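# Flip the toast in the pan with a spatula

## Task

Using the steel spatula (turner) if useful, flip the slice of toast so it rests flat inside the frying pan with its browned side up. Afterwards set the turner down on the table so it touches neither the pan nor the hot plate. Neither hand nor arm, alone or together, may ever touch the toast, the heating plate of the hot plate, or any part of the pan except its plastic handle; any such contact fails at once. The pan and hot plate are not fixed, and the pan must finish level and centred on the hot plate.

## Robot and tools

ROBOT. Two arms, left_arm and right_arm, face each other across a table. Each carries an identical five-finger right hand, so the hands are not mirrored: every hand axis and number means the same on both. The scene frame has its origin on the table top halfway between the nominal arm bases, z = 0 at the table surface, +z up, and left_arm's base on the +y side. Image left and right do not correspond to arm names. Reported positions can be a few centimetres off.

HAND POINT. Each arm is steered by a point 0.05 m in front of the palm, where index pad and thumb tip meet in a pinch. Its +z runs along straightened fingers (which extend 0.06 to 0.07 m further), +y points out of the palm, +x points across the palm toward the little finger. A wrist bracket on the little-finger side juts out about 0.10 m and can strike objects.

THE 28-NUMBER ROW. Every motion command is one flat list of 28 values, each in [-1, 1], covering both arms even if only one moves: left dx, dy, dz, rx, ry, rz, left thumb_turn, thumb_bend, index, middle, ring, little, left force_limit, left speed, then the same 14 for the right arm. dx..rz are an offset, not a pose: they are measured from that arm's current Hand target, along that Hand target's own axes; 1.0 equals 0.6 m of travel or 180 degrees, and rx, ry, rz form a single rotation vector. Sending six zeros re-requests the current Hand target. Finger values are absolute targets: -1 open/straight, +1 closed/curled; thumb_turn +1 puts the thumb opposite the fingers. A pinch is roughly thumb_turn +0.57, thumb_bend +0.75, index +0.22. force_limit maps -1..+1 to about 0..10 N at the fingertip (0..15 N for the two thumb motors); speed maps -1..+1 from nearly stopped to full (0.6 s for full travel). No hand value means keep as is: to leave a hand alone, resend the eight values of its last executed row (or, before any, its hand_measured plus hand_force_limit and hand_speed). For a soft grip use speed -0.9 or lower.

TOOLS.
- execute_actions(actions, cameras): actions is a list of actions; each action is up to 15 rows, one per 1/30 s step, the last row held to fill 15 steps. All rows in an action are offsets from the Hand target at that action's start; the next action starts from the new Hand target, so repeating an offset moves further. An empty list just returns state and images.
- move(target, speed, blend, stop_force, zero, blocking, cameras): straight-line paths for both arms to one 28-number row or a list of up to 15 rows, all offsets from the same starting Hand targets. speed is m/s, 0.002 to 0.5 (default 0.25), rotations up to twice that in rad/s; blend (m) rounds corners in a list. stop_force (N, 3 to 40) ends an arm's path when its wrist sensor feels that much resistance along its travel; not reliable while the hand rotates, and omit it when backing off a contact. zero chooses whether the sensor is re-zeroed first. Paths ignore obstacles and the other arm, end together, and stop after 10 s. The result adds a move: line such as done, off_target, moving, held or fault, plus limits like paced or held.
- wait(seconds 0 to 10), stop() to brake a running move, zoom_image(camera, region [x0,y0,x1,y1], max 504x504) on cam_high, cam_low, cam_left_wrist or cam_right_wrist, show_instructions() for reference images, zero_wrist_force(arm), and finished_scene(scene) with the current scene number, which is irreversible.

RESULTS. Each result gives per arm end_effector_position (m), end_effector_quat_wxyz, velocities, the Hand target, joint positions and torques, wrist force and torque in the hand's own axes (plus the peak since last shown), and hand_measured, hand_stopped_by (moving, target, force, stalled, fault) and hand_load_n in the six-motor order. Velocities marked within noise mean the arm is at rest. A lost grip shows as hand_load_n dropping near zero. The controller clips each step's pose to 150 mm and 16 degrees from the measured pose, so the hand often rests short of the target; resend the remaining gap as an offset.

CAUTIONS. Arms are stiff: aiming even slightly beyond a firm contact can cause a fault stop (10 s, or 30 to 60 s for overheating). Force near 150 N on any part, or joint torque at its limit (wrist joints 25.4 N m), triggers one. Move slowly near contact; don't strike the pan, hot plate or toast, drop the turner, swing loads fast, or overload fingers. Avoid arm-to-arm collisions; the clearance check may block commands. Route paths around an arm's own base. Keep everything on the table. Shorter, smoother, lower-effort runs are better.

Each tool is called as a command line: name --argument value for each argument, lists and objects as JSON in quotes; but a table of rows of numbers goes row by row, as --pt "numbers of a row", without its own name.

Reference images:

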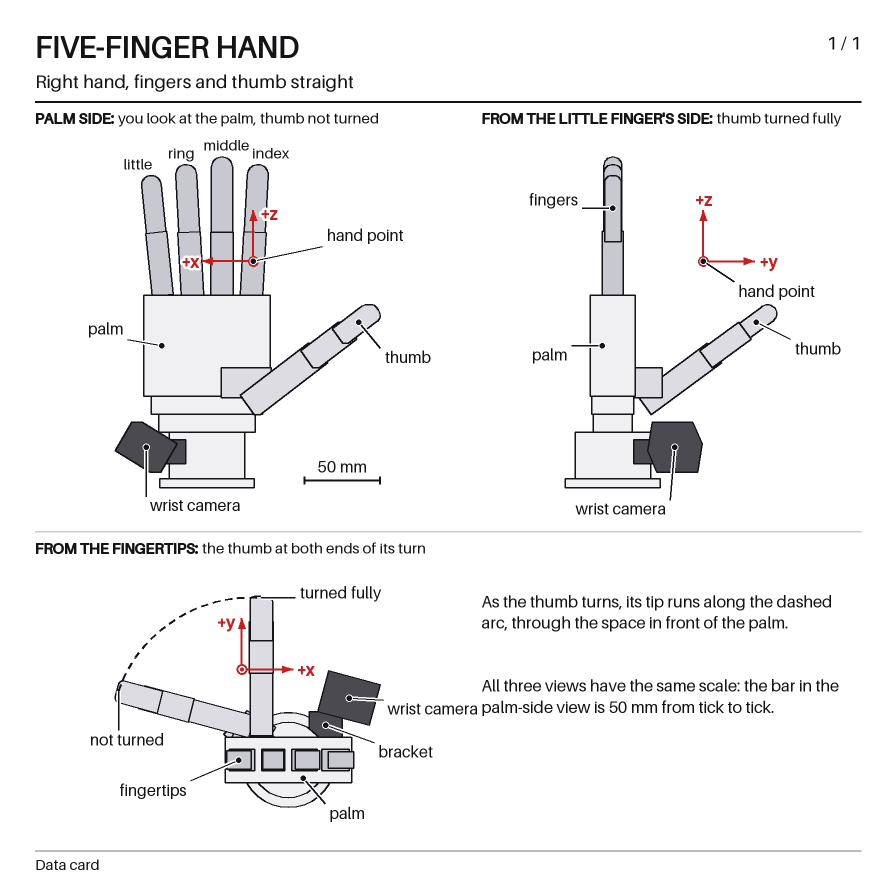

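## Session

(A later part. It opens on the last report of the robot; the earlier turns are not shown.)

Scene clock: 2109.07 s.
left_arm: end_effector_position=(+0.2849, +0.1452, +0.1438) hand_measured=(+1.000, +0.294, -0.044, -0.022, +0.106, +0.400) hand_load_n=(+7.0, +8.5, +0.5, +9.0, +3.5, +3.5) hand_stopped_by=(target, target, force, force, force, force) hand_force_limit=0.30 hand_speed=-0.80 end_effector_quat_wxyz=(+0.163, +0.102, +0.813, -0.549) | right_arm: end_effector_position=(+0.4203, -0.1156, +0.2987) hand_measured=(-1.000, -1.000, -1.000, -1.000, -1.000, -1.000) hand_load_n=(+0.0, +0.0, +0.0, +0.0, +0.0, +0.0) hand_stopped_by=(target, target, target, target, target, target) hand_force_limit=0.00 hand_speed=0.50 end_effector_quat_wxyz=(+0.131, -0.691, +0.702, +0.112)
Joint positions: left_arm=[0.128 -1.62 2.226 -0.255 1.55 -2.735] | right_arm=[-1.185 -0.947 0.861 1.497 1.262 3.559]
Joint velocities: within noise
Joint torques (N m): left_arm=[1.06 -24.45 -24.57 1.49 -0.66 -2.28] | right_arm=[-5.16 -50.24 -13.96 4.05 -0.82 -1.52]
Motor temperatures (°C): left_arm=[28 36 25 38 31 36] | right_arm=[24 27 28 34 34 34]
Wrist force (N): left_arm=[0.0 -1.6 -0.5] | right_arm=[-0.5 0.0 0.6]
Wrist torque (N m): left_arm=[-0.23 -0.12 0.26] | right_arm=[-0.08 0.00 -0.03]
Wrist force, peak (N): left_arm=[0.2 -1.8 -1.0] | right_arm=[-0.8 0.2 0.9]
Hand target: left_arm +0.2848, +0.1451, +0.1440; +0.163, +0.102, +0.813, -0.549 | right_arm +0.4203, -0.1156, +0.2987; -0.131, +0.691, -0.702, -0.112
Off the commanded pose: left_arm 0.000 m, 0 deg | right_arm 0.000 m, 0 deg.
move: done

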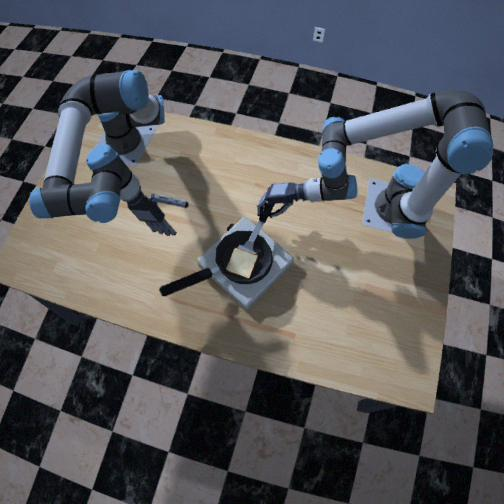

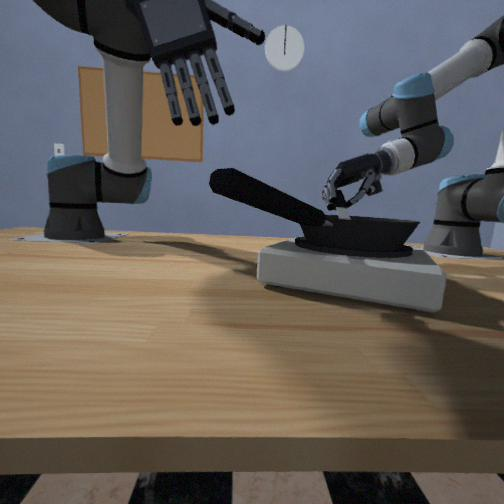

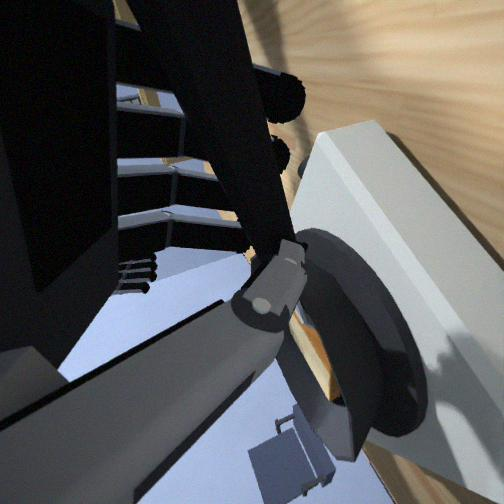

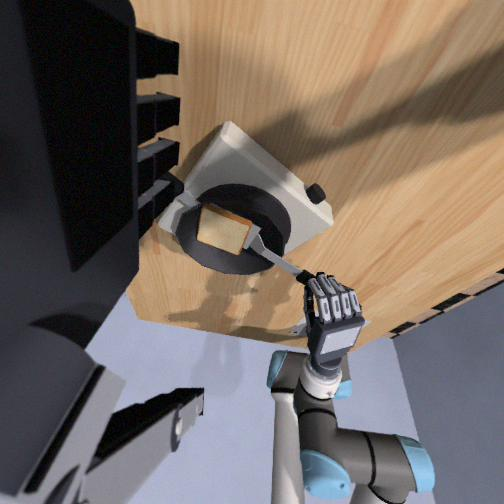

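move --target '[-0.0055,-0.0282,0.0092,-0.0674,0.0315,0.0374,1,0.3,0.35,0.35,0.85,0.95,0.3,-0.8,0,0,0,0,0,0,-1,-1,-1,-1,-1,-1,0,0.5]' --speed 0.04

zoom_image --camera "cam_high" --region '[205, 225, 275, 295]'

zoom_image --camera "cam_right_wrist" --region '[150, 170, 350, 320]'

zoom_image --camera "cam_low" --region '[270, 150, 450, 300]'

Scene clock: 2157.63 s.
left_arm: end_effector_position=(+0.2829, +0.1336, +0.1579) hand_measured=(+1.000, +0.294, -0.044, -0.022, +0.106, +0.400) hand_load_n=(+5.5, +11.5, +0.0, +9.0, +2.5, +1.0) hand_stopped_by=(target, target, force, force, force, force) hand_force_limit=0.30 hand_speed=-0.80 end_effector_quat_wxyz=(+0.165, +0.158, +0.866, -0.444) | right_arm: end_effector_position=(+0.4203, -0.1156, +0.2987) hand_measured=(-1.000, -1.000, -1.000, -1.000, -1.000, -1.000) hand_load_n=(+0.0, +0.0, +0.0, +0.0, +0.0, +0.0) hand_stopped_by=(target, target, target, target, target, target) hand_force_limit=0.00 hand_speed=0.50 end_effector_quat_wxyz=(+0.131, -0.691, +0.702, +0.112)
Joint positions: left_arm=[0.097 -1.542 2.014 0.113 1.519 -2.64] | right_arm=[-1.185 -0.947 0.861 1.497 1.262 3.559]
Joint velocities: within noise
Joint torques (N m): left_arm=[-2.79 -29.41 -15.06 -1.59 0.47 -1.97] | right_arm=[-5.27 -50.44 -13.77 3.9 -0.7 -1.51]
Motor temperatures (°C): left_arm=[28 36 25 38 31 36] | right_arm=[24 27 28 34 34 34]
Wrist force (N): left_arm=[0.1 1.2 0.6] | right_arm=[-0.4 0.1 0.6]
Wrist torque (N m): left_arm=[-0.10 0.27 -0.25] | right_arm=[-0.06 -0.01 -0.02]
Wrist force, peak (N): left_arm=[-1.8 -0.3 -0.3] | right_arm=[-0.7 0.0 1.0]
Hand target: left_arm +0.2829, +0.1337, +0.1579; +0.165, +0.158, +0.866, -0.444 | right_arm +0.4203, -0.1156, +0.2987; -0.131, +0.691, -0.702, -0.112
Off the commanded pose: left_arm 0.000 m, 0 deg | right_arm 0.000 m, 0 deg.
move: done

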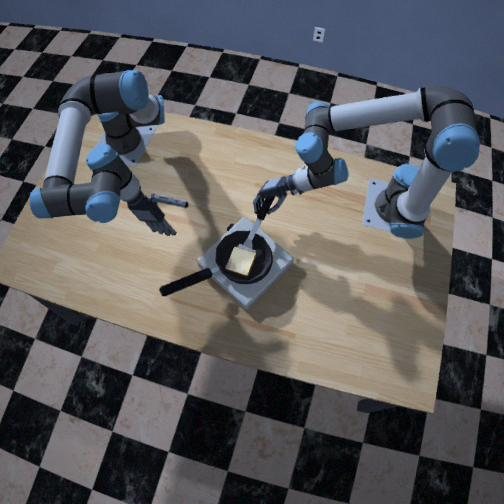

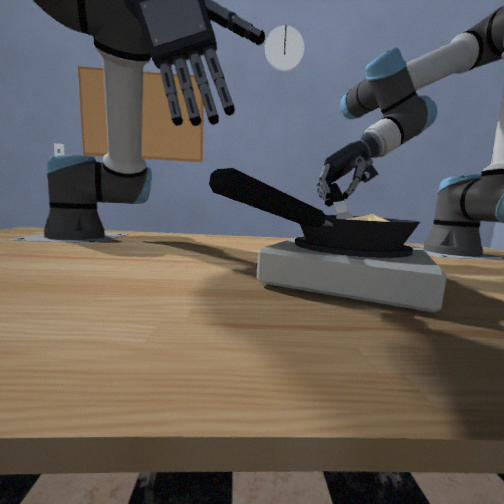

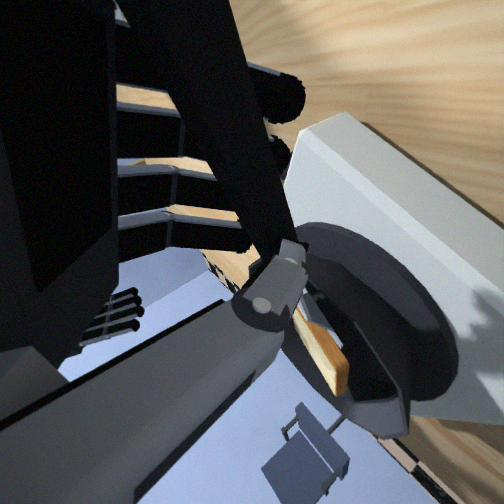

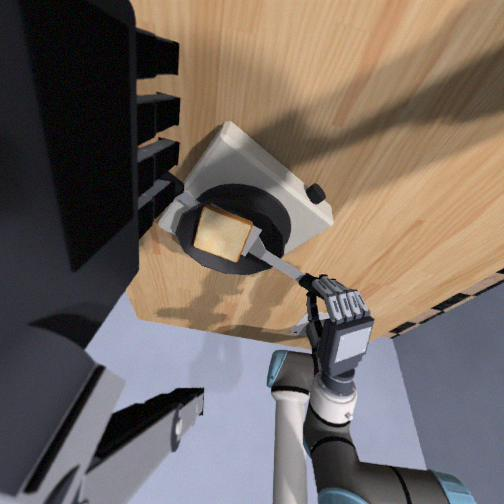

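Scaled by 7.200.

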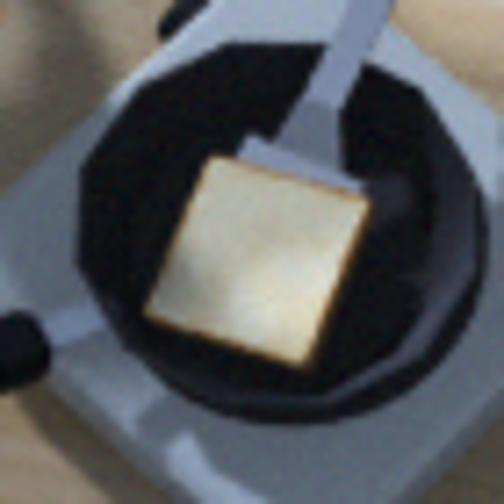

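Scaled by 2.520.

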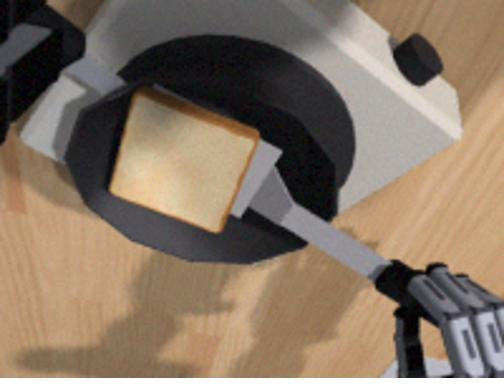

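Scaled by 2.800.

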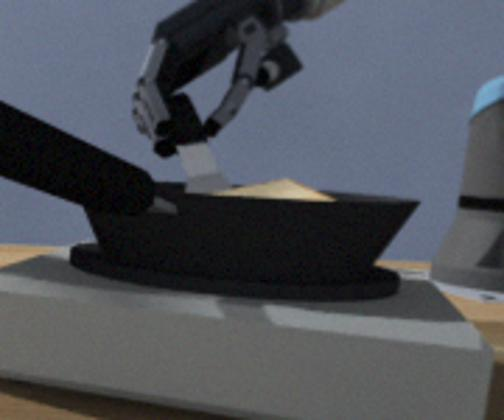

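move --target '[-0.0010,-0.0182,0.0132,-0.0674,0.0315,0.0374,1,0.3,0.35,0.35,0.85,0.95,0.3,-0.8,0,0,0,0,0,0,-1,-1,-1,-1,-1,-1,0,0.5]' --speed 0.04

zoom_image --camera "cam_high" --region '[205, 225, 275, 295]'

zoom_image --camera "cam_right_wrist" --region '[150, 170, 350, 320]'

zoom_image --camera "cam_low" --region '[270, 150, 450, 300]'

Scene clock: 2174.60 s.
left_arm: end_effector_position=(+0.2800, +0.1210, +0.1616) hand_measured=(+1.000, +0.294, -0.044, -0.022, +0.106, +0.400) hand_load_n=(+5.5, +11.0, +0.0, +9.5, +2.5, +0.5) hand_stopped_by=(target, target, force, force, force, force) hand_force_limit=0.30 hand_speed=-0.80 end_effector_quat_wxyz=(+0.163, +0.212, +0.905, -0.331) | right_arm: end_effector_position=(+0.4203, -0.1156, +0.2987) hand_measured=(-1.000, -1.000, -1.000, -1.000, -1.000, -1.000) hand_load_n=(+0.0, -0.5, +0.0, +0.0, +0.0, +0.0) hand_stopped_by=(target, target, target, target, target, target) hand_force_limit=0.00 hand_speed=0.50 end_effector_quat_wxyz=(+0.131, -0.691, +0.702, +0.112)
Joint positions: left_arm=[0.056 -1.415 1.814 0.422 1.464 -2.567] | right_arm=[-1.185 -0.947 0.861 1.497 1.262 3.559]
Joint velocities: within noise
Joint torques (N m): left_arm=[-1.52 -33.79 -11.47 -1.34 1.02 -1.33] | right_arm=[-5.11 -49.24 -14.05 3.83 -0.69 -1.58]
Motor temperatures (°C): left_arm=[28 36 25 38 31 36] | right_arm=[24 27 28 34 34 34]
Wrist force (N): left_arm=[0.2 0.7 1.0] | right_arm=[-0.4 -0.1 0.8]
Wrist torque (N m): left_arm=[-0.07 0.22 -0.20] | right_arm=[-0.10 -0.01 -0.03]
Wrist force, peak (N): left_arm=[1.1 1.4 1.2] | right_arm=[-0.6 0.4 1.1]
Hand target: left_arm +0.2800, +0.1210, +0.1616; +0.163, +0.212, +0.905, -0.331 | right_arm +0.4203, -0.1156, +0.2987; -0.131, +0.691, -0.702, -0.112
Off the commanded pose: left_arm 0.000 m, 0 deg | right_arm 0.000 m, 0 deg.
move: done

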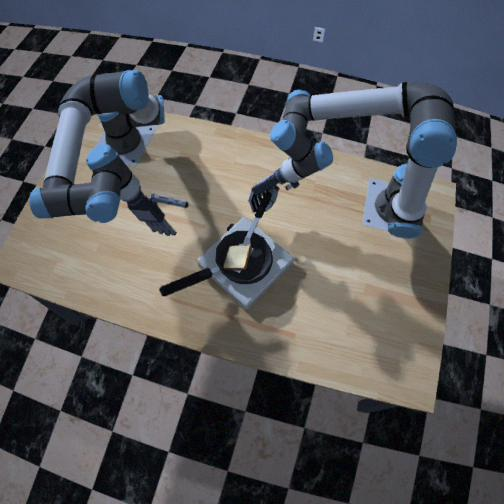

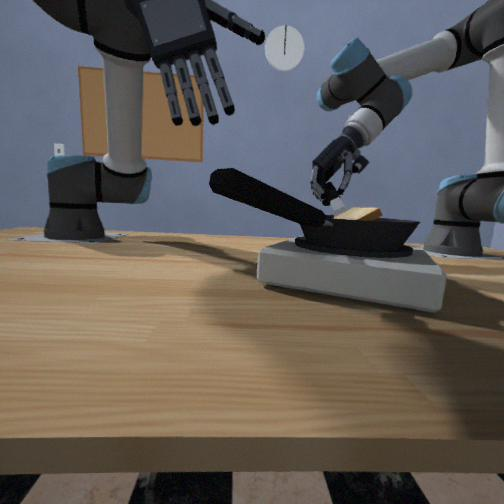

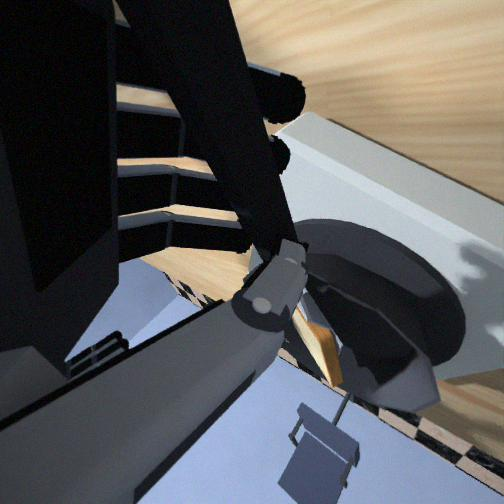

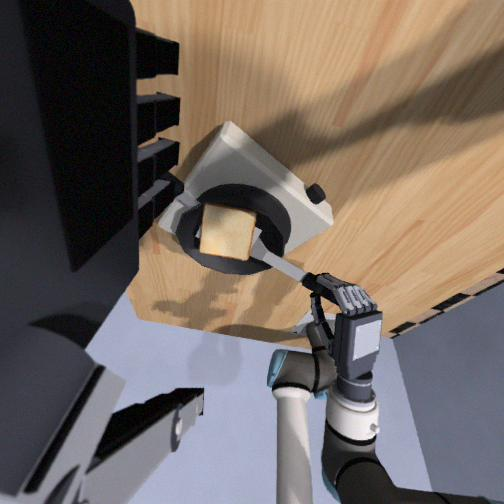

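Scaled by 7.200.

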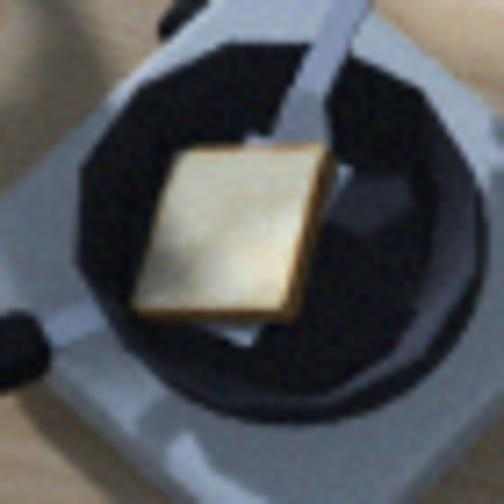

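Scaled by 2.520.

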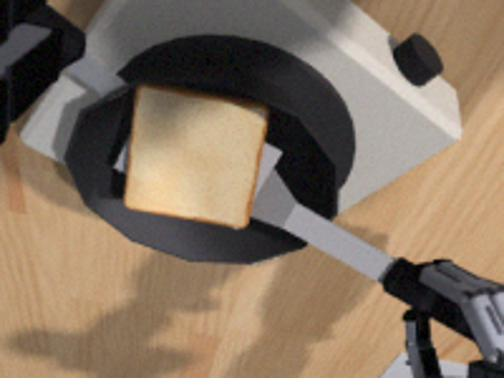

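Scaled by 2.800.

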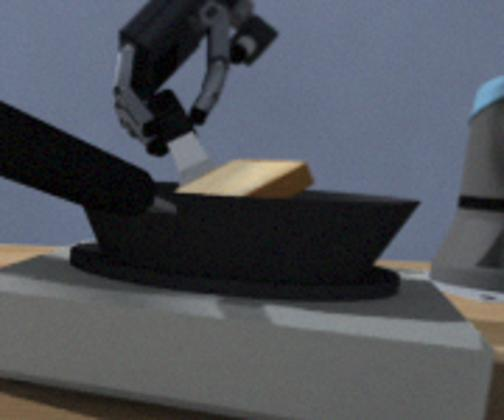

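move --target '[-0.0027,-0.0268,0.0157,-0.0674,0.0315,0.0374,1,0.3,0.35,0.35,0.85,0.95,0.3,-0.8,0,0,0,0,0,0,-1,-1,-1,-1,-1,-1,0,0.5]' --speed 0.04

zoom_image --camera "cam_high" --region '[205, 225, 275, 295]'

zoom_image --camera "cam_right_wrist" --region '[150, 170, 350, 320]'

zoom_image --camera "cam_low" --region '[270, 150, 450, 300]'

Scene clock: 2187.83 s.
left_arm: end_effector_position=(+0.2749, +0.1031, +0.1640) hand_measured=(+1.000, +0.294, -0.044, -0.022, +0.106, +0.400) hand_load_n=(+6.0, +11.0, +0.0, +9.5, +2.5, +0.0) hand_stopped_by=(target, target, force, force, force, force) hand_force_limit=0.30 hand_speed=-0.80 end_effector_quat_wxyz=(+0.159, +0.263, +0.928, -0.213) | right_arm: end_effector_position=(+0.4203, -0.1156, +0.2987) hand_measured=(-1.000, -1.000, -1.000, -1.000, -1.000, -1.000) hand_load_n=(+0.0, -0.5, +0.0, +0.0, +0.0, +0.0) hand_stopped_by=(target, target, target, target, target, target) hand_force_limit=0.00 hand_speed=0.50 end_effector_quat_wxyz=(+0.131, -0.691, +0.702, +0.112)
Joint positions: left_arm=[0.01 -1.257 1.602 0.713 1.398 -2.519] | right_arm=[-1.185 -0.947 0.861 1.497 1.262 3.559]
Joint velocities: within noise
Joint torques (N m): left_arm=[0.43 -43.36 -16.63 -0.82 0.54 -0.55] | right_arm=[-4.64 -48.84 -13.77 3.82 -0.56 -1.61]
Motor temperatures (°C): left_arm=[28 36 25 38 31 36] | right_arm=[24 27 28 34 34 34]
Wrist force (N): left_arm=[0.6 0.5 1.3] | right_arm=[-0.2 0.4 0.8]
Wrist torque (N m): left_arm=[0.01 0.19 -0.14] | right_arm=[-0.03 -0.04 -0.01]
Wrist force, peak (N): left_arm=[1.1 0.9 1.9] | right_arm=[-0.4 0.3 1.1]
Hand target: left_arm +0.2749, +0.1032, +0.1640; +0.159, +0.263, +0.928, -0.213 | right_arm +0.4203, -0.1156, +0.2987; -0.131, +0.691, -0.702, -0.112
Off the commanded pose: left_arm 0.000 m, 0 deg | right_arm 0.000 m, 0 deg.
move: done

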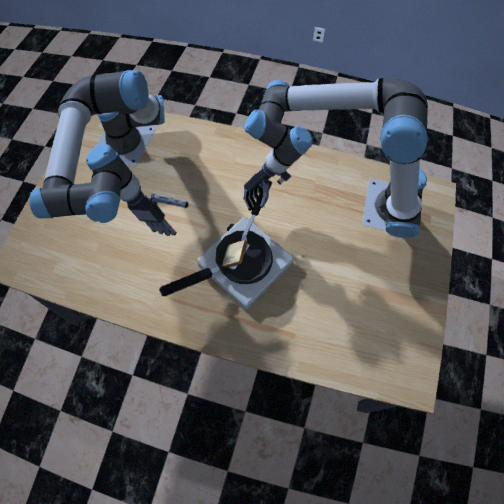

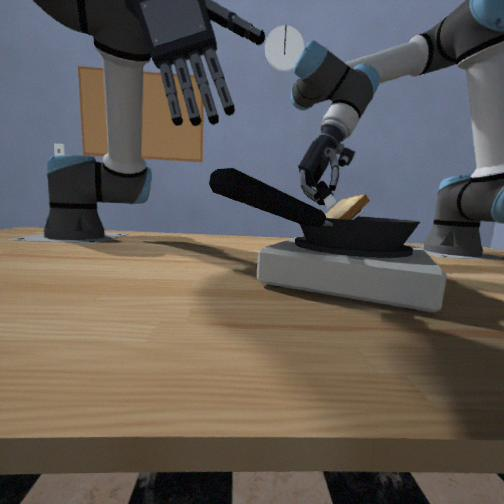

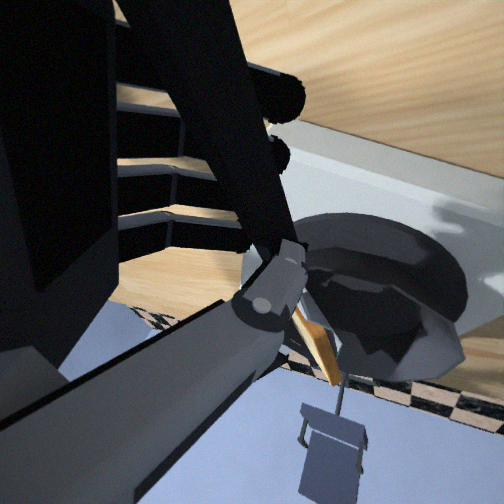

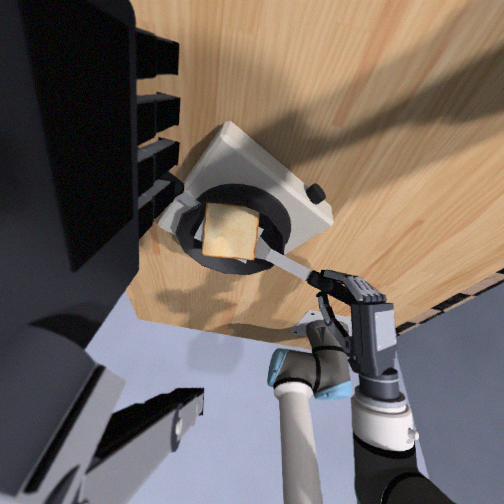

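Scaled by 7.200.

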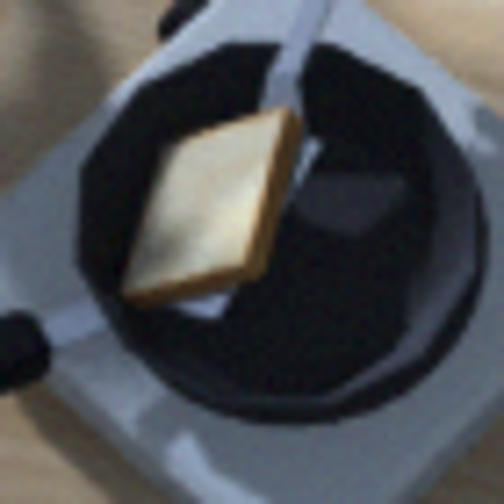

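Scaled by 2.520.

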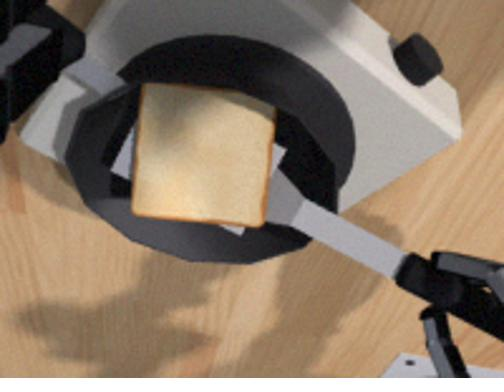

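Scaled by 2.800.

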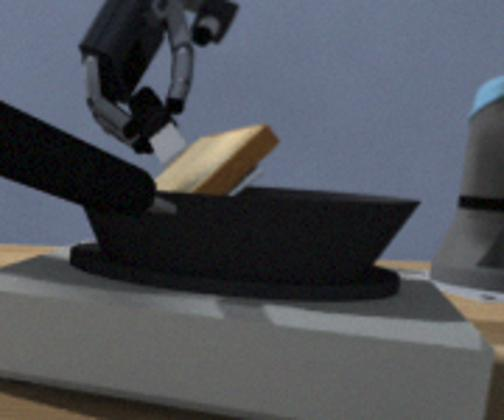

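move --target '[-0.0025,-0.0240,0.0162,-0.0674,0.0315,0.0374,1,0.3,0.35,0.35,0.85,0.95,0.3,-0.8,0,0,0,0,0,0,-1,-1,-1,-1,-1,-1,0,0.5]' --speed 0.04

zoom_image --camera "cam_high" --region '[205, 225, 275, 295]'

zoom_image --camera "cam_low" --region '[270, 150, 450, 300]'

Scene clock: 2201.10 s.
left_arm: end_effector_position=(+0.2699, +0.0867, +0.1607) hand_measured=(+1.000, +0.294, -0.044, -0.022, +0.106, +0.400) hand_load_n=(+6.5, +11.0, +0.0, +10.0, +2.5, +0.5) hand_stopped_by=(target, target, force, force, force, force) hand_force_limit=0.30 hand_speed=-0.80 end_effector_quat_wxyz=(+0.152, +0.308, +0.935, -0.091) end_effector_velocity=(+0.000, +0.000, +0.000) end_effector_angular_velocity=(-0.008, +0.000, +0.000) | right_arm: end_effector_position=(+0.4203, -0.1156, +0.2987) hand_measured=(-1.000, -1.000, -1.000, -1.000, -1.000, -1.000) hand_load_n=(+0.0, +0.0, +0.0, +0.0, +0.0, +0.0) hand_stopped_by=(target, target, target, target, target, target) hand_force_limit=0.00 hand_speed=0.50 end_effector_quat_wxyz=(+0.131, -0.691, +0.702, +0.112)
Joint positions: left_arm=[-0.031 -1.084 1.401 0.984 1.336 -2.487] | right_arm=[-1.185 -0.947 0.861 1.497 1.262 3.559]
Joint velocities: left_arm=[0.001 -0.004 0.004 -0.008 0 0] | right_arm=[within noise]
Joint torques (N m): left_arm=[-1.33 -47.18 -14.16 0.05 -0.08 0.46] | right_arm=[-5.36 -48.98 -13.63 3.81 -0.6 -1.64]
Motor temperatures (°C): left_arm=[28 36 25 38 31 36] | right_arm=[24 27 28 34 34 34]
Wrist force (N): left_arm=[0.5 -0.1 1.2] | right_arm=[-0.5 0.2 0.5]
Wrist torque (N m): left_arm=[0.03 0.13 -0.10] | right_arm=[-0.04 0.01 -0.03]
Wrist force, peak (N): left_arm=[1.0 1.0 2.1] | right_arm=[-0.7 0.3 1.0]
Hand target: left_arm +0.2699, +0.0868, +0.1608; +0.152, +0.308, +0.935, -0.091 | right_arm +0.4203, -0.1156, +0.2987; -0.131, +0.691, -0.702, -0.112
Off the commanded pose: left_arm 0.000 m, 0 deg | right_arm 0.000 m, 0 deg.
move: done

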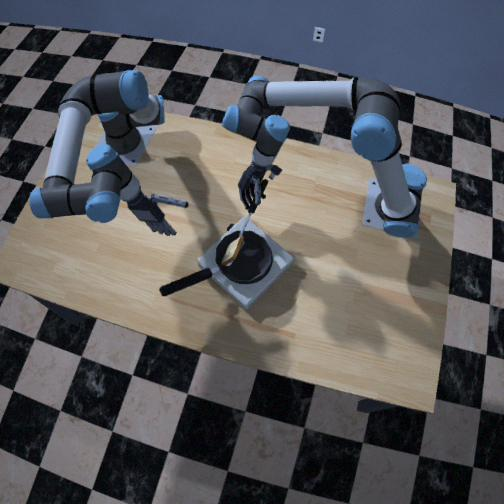

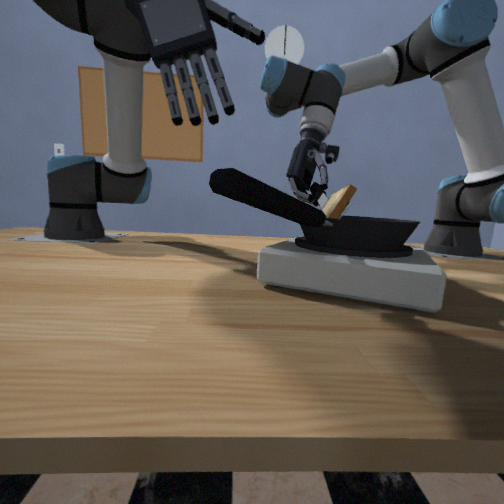

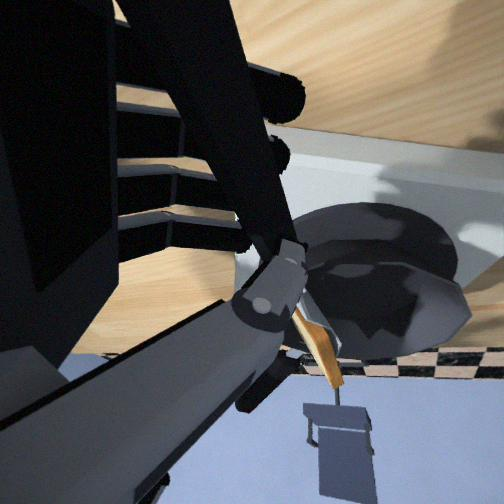

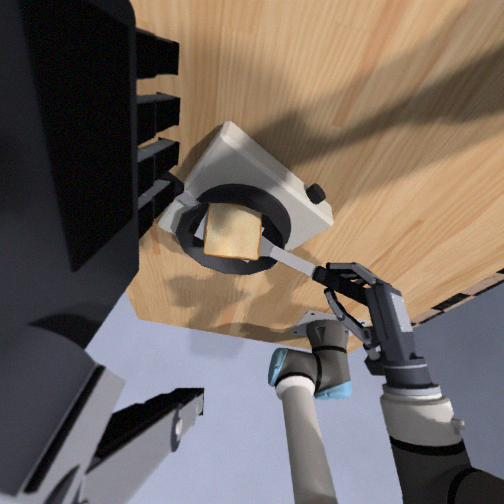

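Scaled by 7.200.

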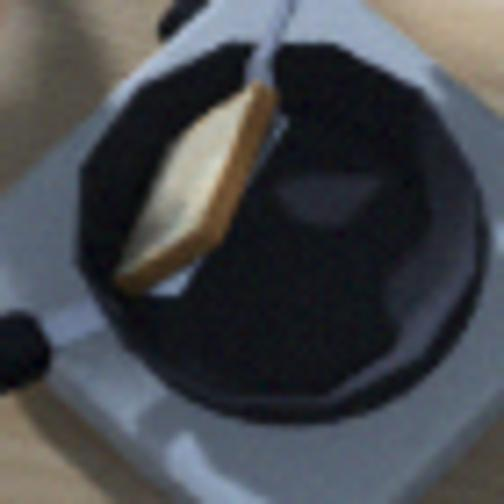

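Scaled by 2.800.

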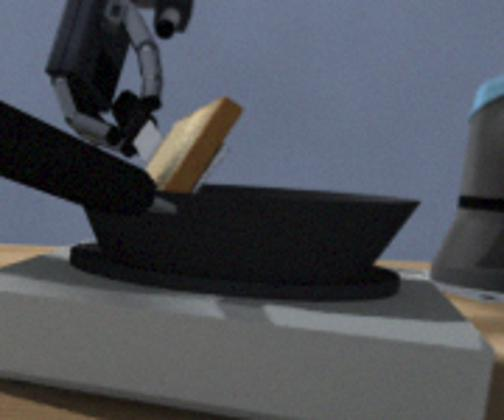

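move --target '[-0.0033,-0.0242,0.0143,-0.0674,0.0315,0.0374,1,0.3,0.35,0.35,0.85,0.95,0.3,-0.8,0,0,0,0,0,0,-1,-1,-1,-1,-1,-1,0,0.5]' --speed 0.04

zoom_image --camera "cam_high" --region '[205, 225, 275, 295]'

zoom_image --camera "cam_low" --region '[270, 150, 450, 300]'

Scene clock: 2219.30 s.
left_arm: end_effector_position=(+0.2646, +0.0719, +0.1545) hand_measured=(+1.000, +0.294, -0.044, -0.022, +0.106, +0.400) hand_load_n=(+6.0, +11.0, +0.0, +9.5, +2.0, +0.0) hand_stopped_by=(target, target, force, force, force, force) hand_force_limit=0.30 hand_speed=-0.80 end_effector_quat_wxyz=(+0.143, +0.349, +0.926, +0.033) end_effector_velocity=(+0.000, +0.000, +0.000) end_effector_angular_velocity=(-0.005, +0.001, +0.000) | right_arm: end_effector_position=(+0.4203, -0.1156, +0.2987) hand_measured=(-1.000, -1.000, -1.000, -1.000, -1.000, -1.000) hand_load_n=(+0.0, +0.0, +0.0, +0.0, +0.0, +0.0) hand_stopped_by=(target, target, target, target, target, target) hand_force_limit=0.00 hand_speed=0.50 end_effector_quat_wxyz=(+0.131, -0.691, +0.702, +0.112)
Joint positions: left_arm=[-0.067 -0.906 1.211 1.241 1.278 -2.468] | right_arm=[-1.185 -0.947 0.861 1.497 1.262 3.559]
Joint velocities: left_arm=[0 -0.004 0.005 -0.007 0 0] | right_arm=[within noise]
Joint torques (N m): left_arm=[-3.22 -53.71 -13.67 0.27 -0.45 1.33] | right_arm=[-4.99 -49.04 -13.54 3.69 -0.42 -1.59]
Motor temperatures (°C): left_arm=[28 36 25 38 31 36] | right_arm=[24 27 28 34 34 34]
Wrist force (N): left_arm=[1.0 0.5 0.8] | right_arm=[-0.5 0.0 0.5]
Wrist torque (N m): left_arm=[0.02 0.20 -0.22] | right_arm=[-0.06 0.01 -0.03]
Wrist force, peak (N): left_arm=[1.7 0.1 1.7] | right_arm=[-0.4 0.4 1.2]
Hand target: left_arm +0.2646, +0.0719, +0.1545; +0.143, +0.349, +0.926, +0.033 | right_arm +0.4203, -0.1156, +0.2987; -0.131, +0.691, -0.702, -0.112
Off the commanded pose: left_arm 0.000 m, 0 deg | right_arm 0.000 m, 0 deg.
move: done

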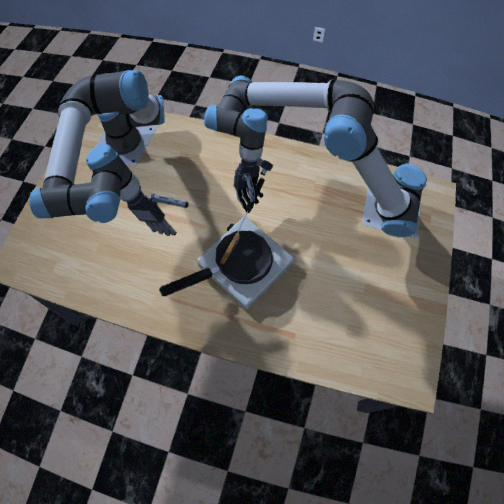

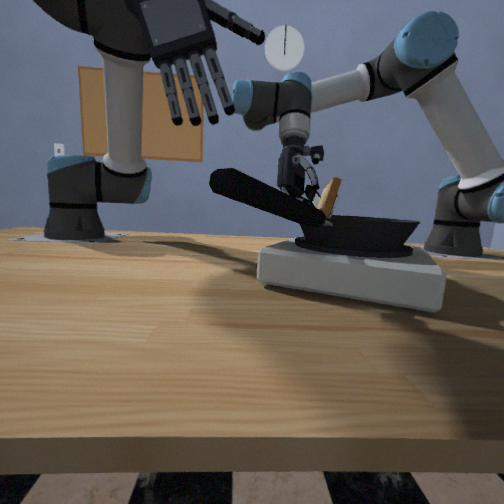

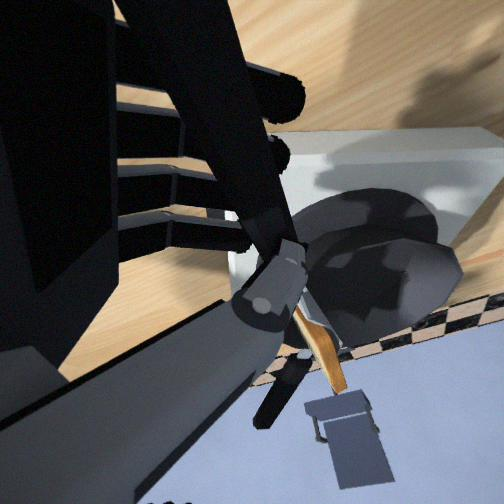

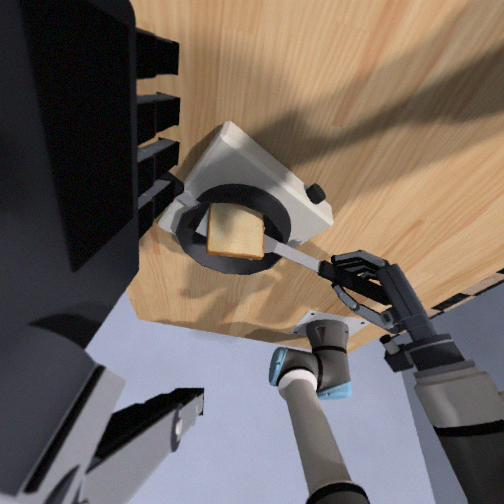

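Scaled by 7.200.

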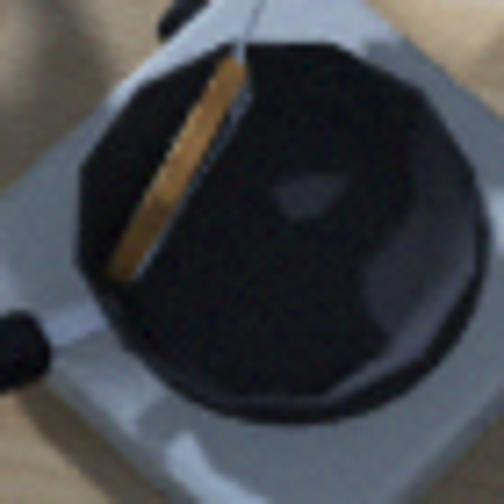

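Scaled by 2.800.

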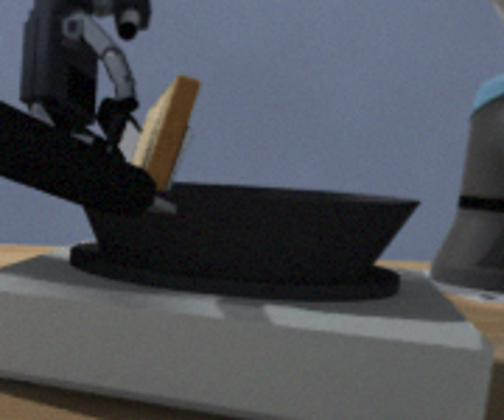

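move --target '[-0.0022,-0.0175,0.0098,-0.0674,0.0315,0.0374,1,0.3,0.35,0.35,0.85,0.95,0.3,-0.8,0,0,0,0,0,0,-1,-1,-1,-1,-1,-1,0,0.5]' --speed 0.04

zoom_image --camera "cam_high" --region '[205, 225, 275, 295]'

zoom_image --camera "cam_low" --region '[270, 150, 450, 300]'

Scene clock: 2237.23 s.
left_arm: end_effector_position=(+0.2605, +0.0629, +0.1475) hand_measured=(+1.000, +0.294, -0.044, -0.022, +0.106, +0.400) hand_load_n=(+7.0, +10.5, +0.0, +10.0, +2.0, +0.0) hand_stopped_by=(target, target, force, force, force, force) hand_force_limit=0.30 hand_speed=-0.80 end_effector_quat_wxyz=(+0.131, +0.384, +0.901, +0.156) end_effector_velocity=(+0.000, +0.000, +0.000) end_effector_angular_velocity=(-0.006, +0.001, -0.001) | right_arm: end_effector_position=(+0.4203, -0.1156, +0.2987) hand_measured=(-1.000, -1.000, -1.000, -1.000, -1.000, -1.000) hand_load_n=(+0.0, +0.0, -0.5, +0.0, +0.0, +0.0) hand_stopped_by=(target, target, target, target, target, target) hand_force_limit=0.00 hand_speed=0.50 end_effector_quat_wxyz=(+0.131, -0.691, +0.702, +0.112)
Joint positions: left_arm=[-0.096 -0.74 1.054 1.482 1.225 -2.457] | right_arm=[-1.185 -0.947 0.861 1.497 1.262 3.559]
Joint velocities: left_arm=[0 -0.004 0.003 -0.006 0.001 0] | right_arm=[within noise]
Joint torques (N m): left_arm=[-5.63 -58.56 -11.08 0.4 -0.56 1.42] | right_arm=[-5.01 -48.66 -13.69 3.8 -0.49 -1.56]
Motor temperatures (°C): left_arm=[28 36 25 38 31 36] | right_arm=[24 27 28 34 34 33]
Wrist force (N): left_arm=[0.6 0.0 2.1] | right_arm=[-0.5 0.1 0.8]
Wrist torque (N m): left_arm=[0.17 0.07 -0.04] | right_arm=[-0.06 0.00 -0.03]
Wrist force, peak (N): left_arm=[2.0 0.5 1.9] | right_arm=[-0.5 0.4 1.2]
Hand target: left_arm +0.2606, +0.0629, +0.1475; +0.131, +0.383, +0.901, +0.156 | right_arm +0.4203, -0.1156, +0.2987; -0.131, +0.691, -0.702, -0.112
Off the commanded pose: left_arm 0.000 m, 0 deg | right_arm 0.000 m, 0 deg.
move: done

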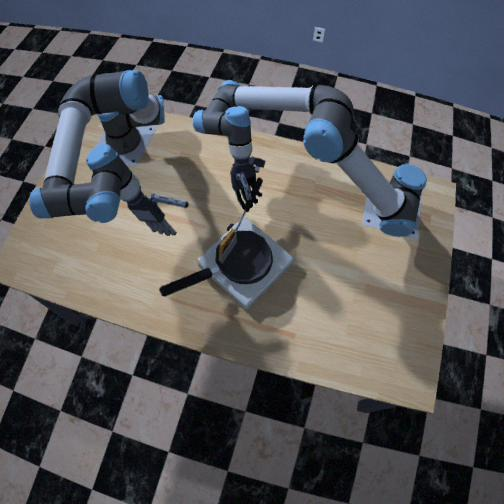

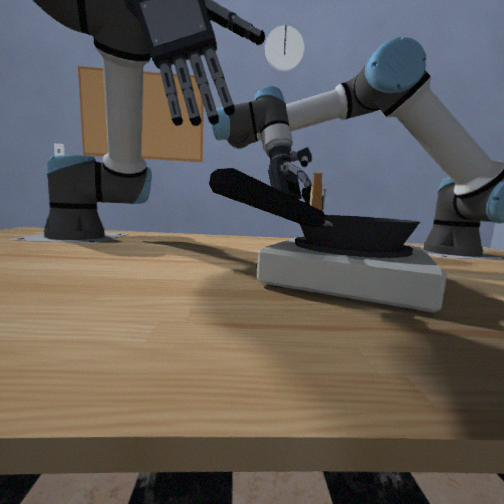

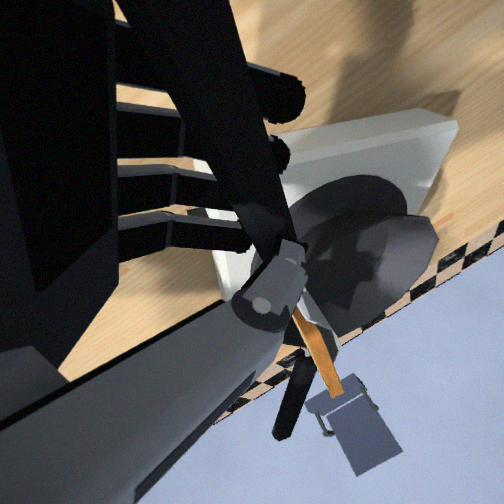

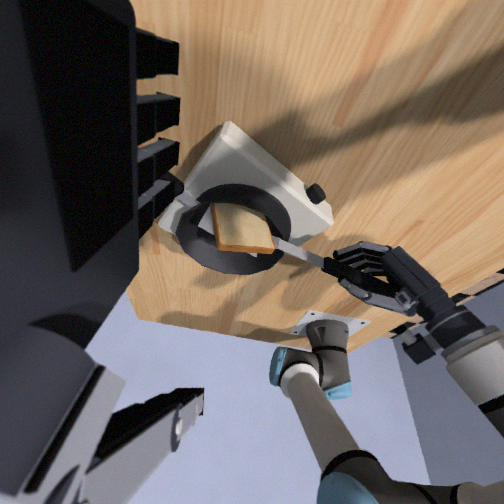

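Scaled by 7.200.

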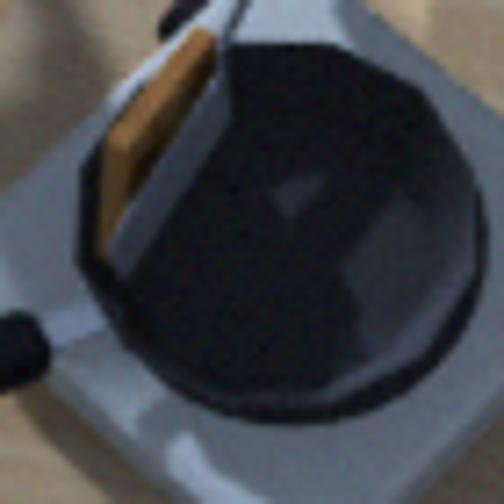

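Scaled by 2.800.

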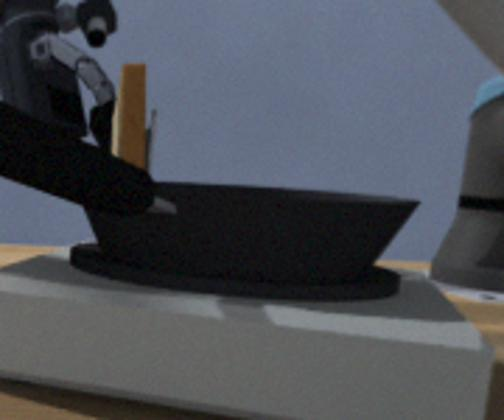

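move --target '[-0.0068,-0.0192,0.0025,-0.0449,0.0210,0.0250,1,0.3,0.35,0.35,0.85,0.95,0.3,-0.8,0,0,0,0,0,0,-1,-1,-1,-1,-1,-1,0,0.5]' --speed 0.02

zoom_image --camera "cam_high" --region '[205, 225, 275, 295]'

zoom_image --camera "cam_low" --region '[250, 120, 450, 300]'

Scene clock: 2266.67 s.
left_arm: end_effector_position=(+0.2563, +0.0526, +0.1422) hand_measured=(+1.000, +0.294, -0.044, -0.022, +0.106, +0.400) hand_load_n=(+6.0, +11.0, +0.0, +10.0, +2.5, +0.0) hand_stopped_by=(target, target, force, force, force, force) hand_force_limit=0.30 hand_speed=-0.80 end_effector_quat_wxyz=(+0.121, +0.403, +0.876, +0.237) | right_arm: end_effector_position=(+0.4203, -0.1156, +0.2987) hand_measured=(-1.000, -1.000, -1.000, -1.000, -1.000, -1.000) hand_load_n=(+0.0, +0.0, +0.0, +0.0, +0.0, +0.0) hand_stopped_by=(target, target, target, target, target, target) hand_force_limit=0.00 hand_speed=0.50 end_effector_quat_wxyz=(+0.131, -0.691, +0.702, +0.112)
Joint positions: left_arm=[-0.116 -0.622 0.94 1.645 1.193 -2.456] | right_arm=[-1.185 -0.947 0.861 1.497 1.262 3.559]
Joint velocities: within noise
Joint torques (N m): left_arm=[-10.18 -58.88 -10.85 0.96 -1.82 1.41] | right_arm=[-5.03 -48.05 -13.18 3.79 -0.37 -1.57]
Motor temperatures (°C): left_arm=[28 36 25 38 31 36] | right_arm=[24 28 28 34 34 33]
Wrist force (N): left_arm=[1.3 1.5 1.6] | right_arm=[-0.6 0.2 0.6]
Wrist torque (N m): left_arm=[0.14 0.20 -0.26] | right_arm=[-0.05 0.03 -0.03]
Wrist force, peak (N): left_arm=[1.9 1.1 2.4] | right_arm=[-0.8 0.1 1.0]
Hand target: left_arm +0.2563, +0.0526, +0.1422; +0.121, +0.403, +0.876, +0.236 | right_arm +0.4203, -0.1156, +0.2987; -0.131, +0.691, -0.702, -0.112
Off the commanded pose: left_arm 0.000 m, 0 deg | right_arm 0.000 m, 0 deg.
move: done

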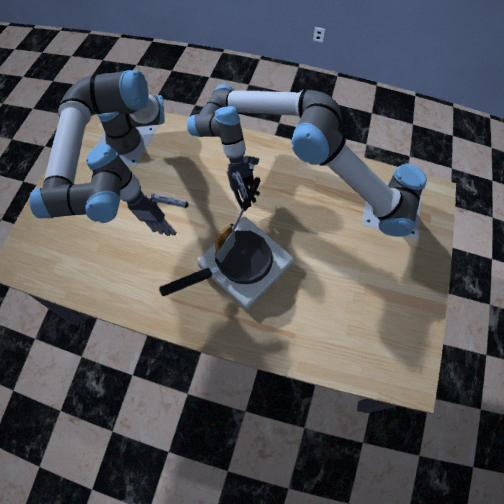

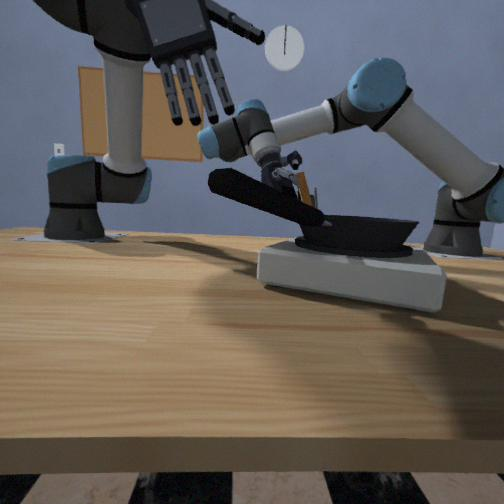

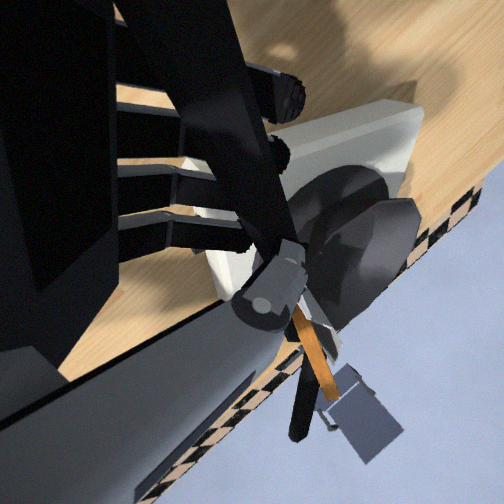

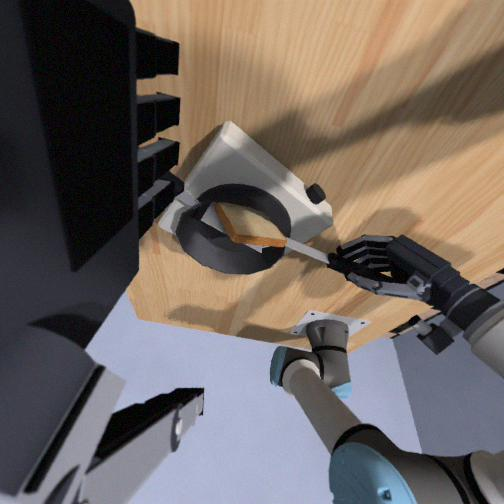

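Scaled by 7.200.

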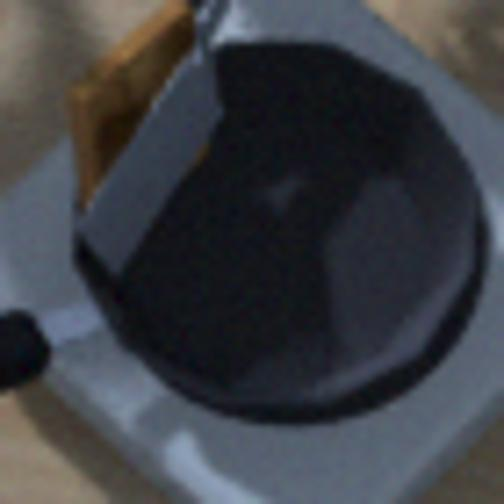

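Scaled by 2.520.

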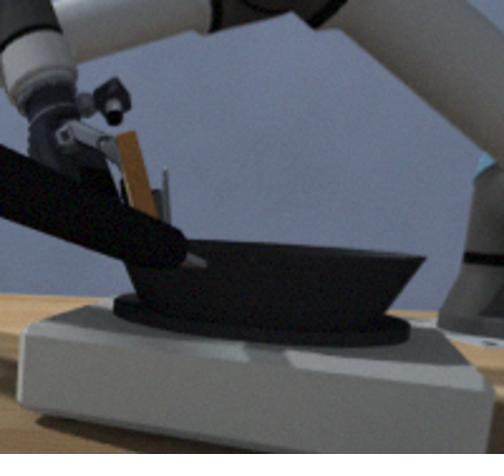

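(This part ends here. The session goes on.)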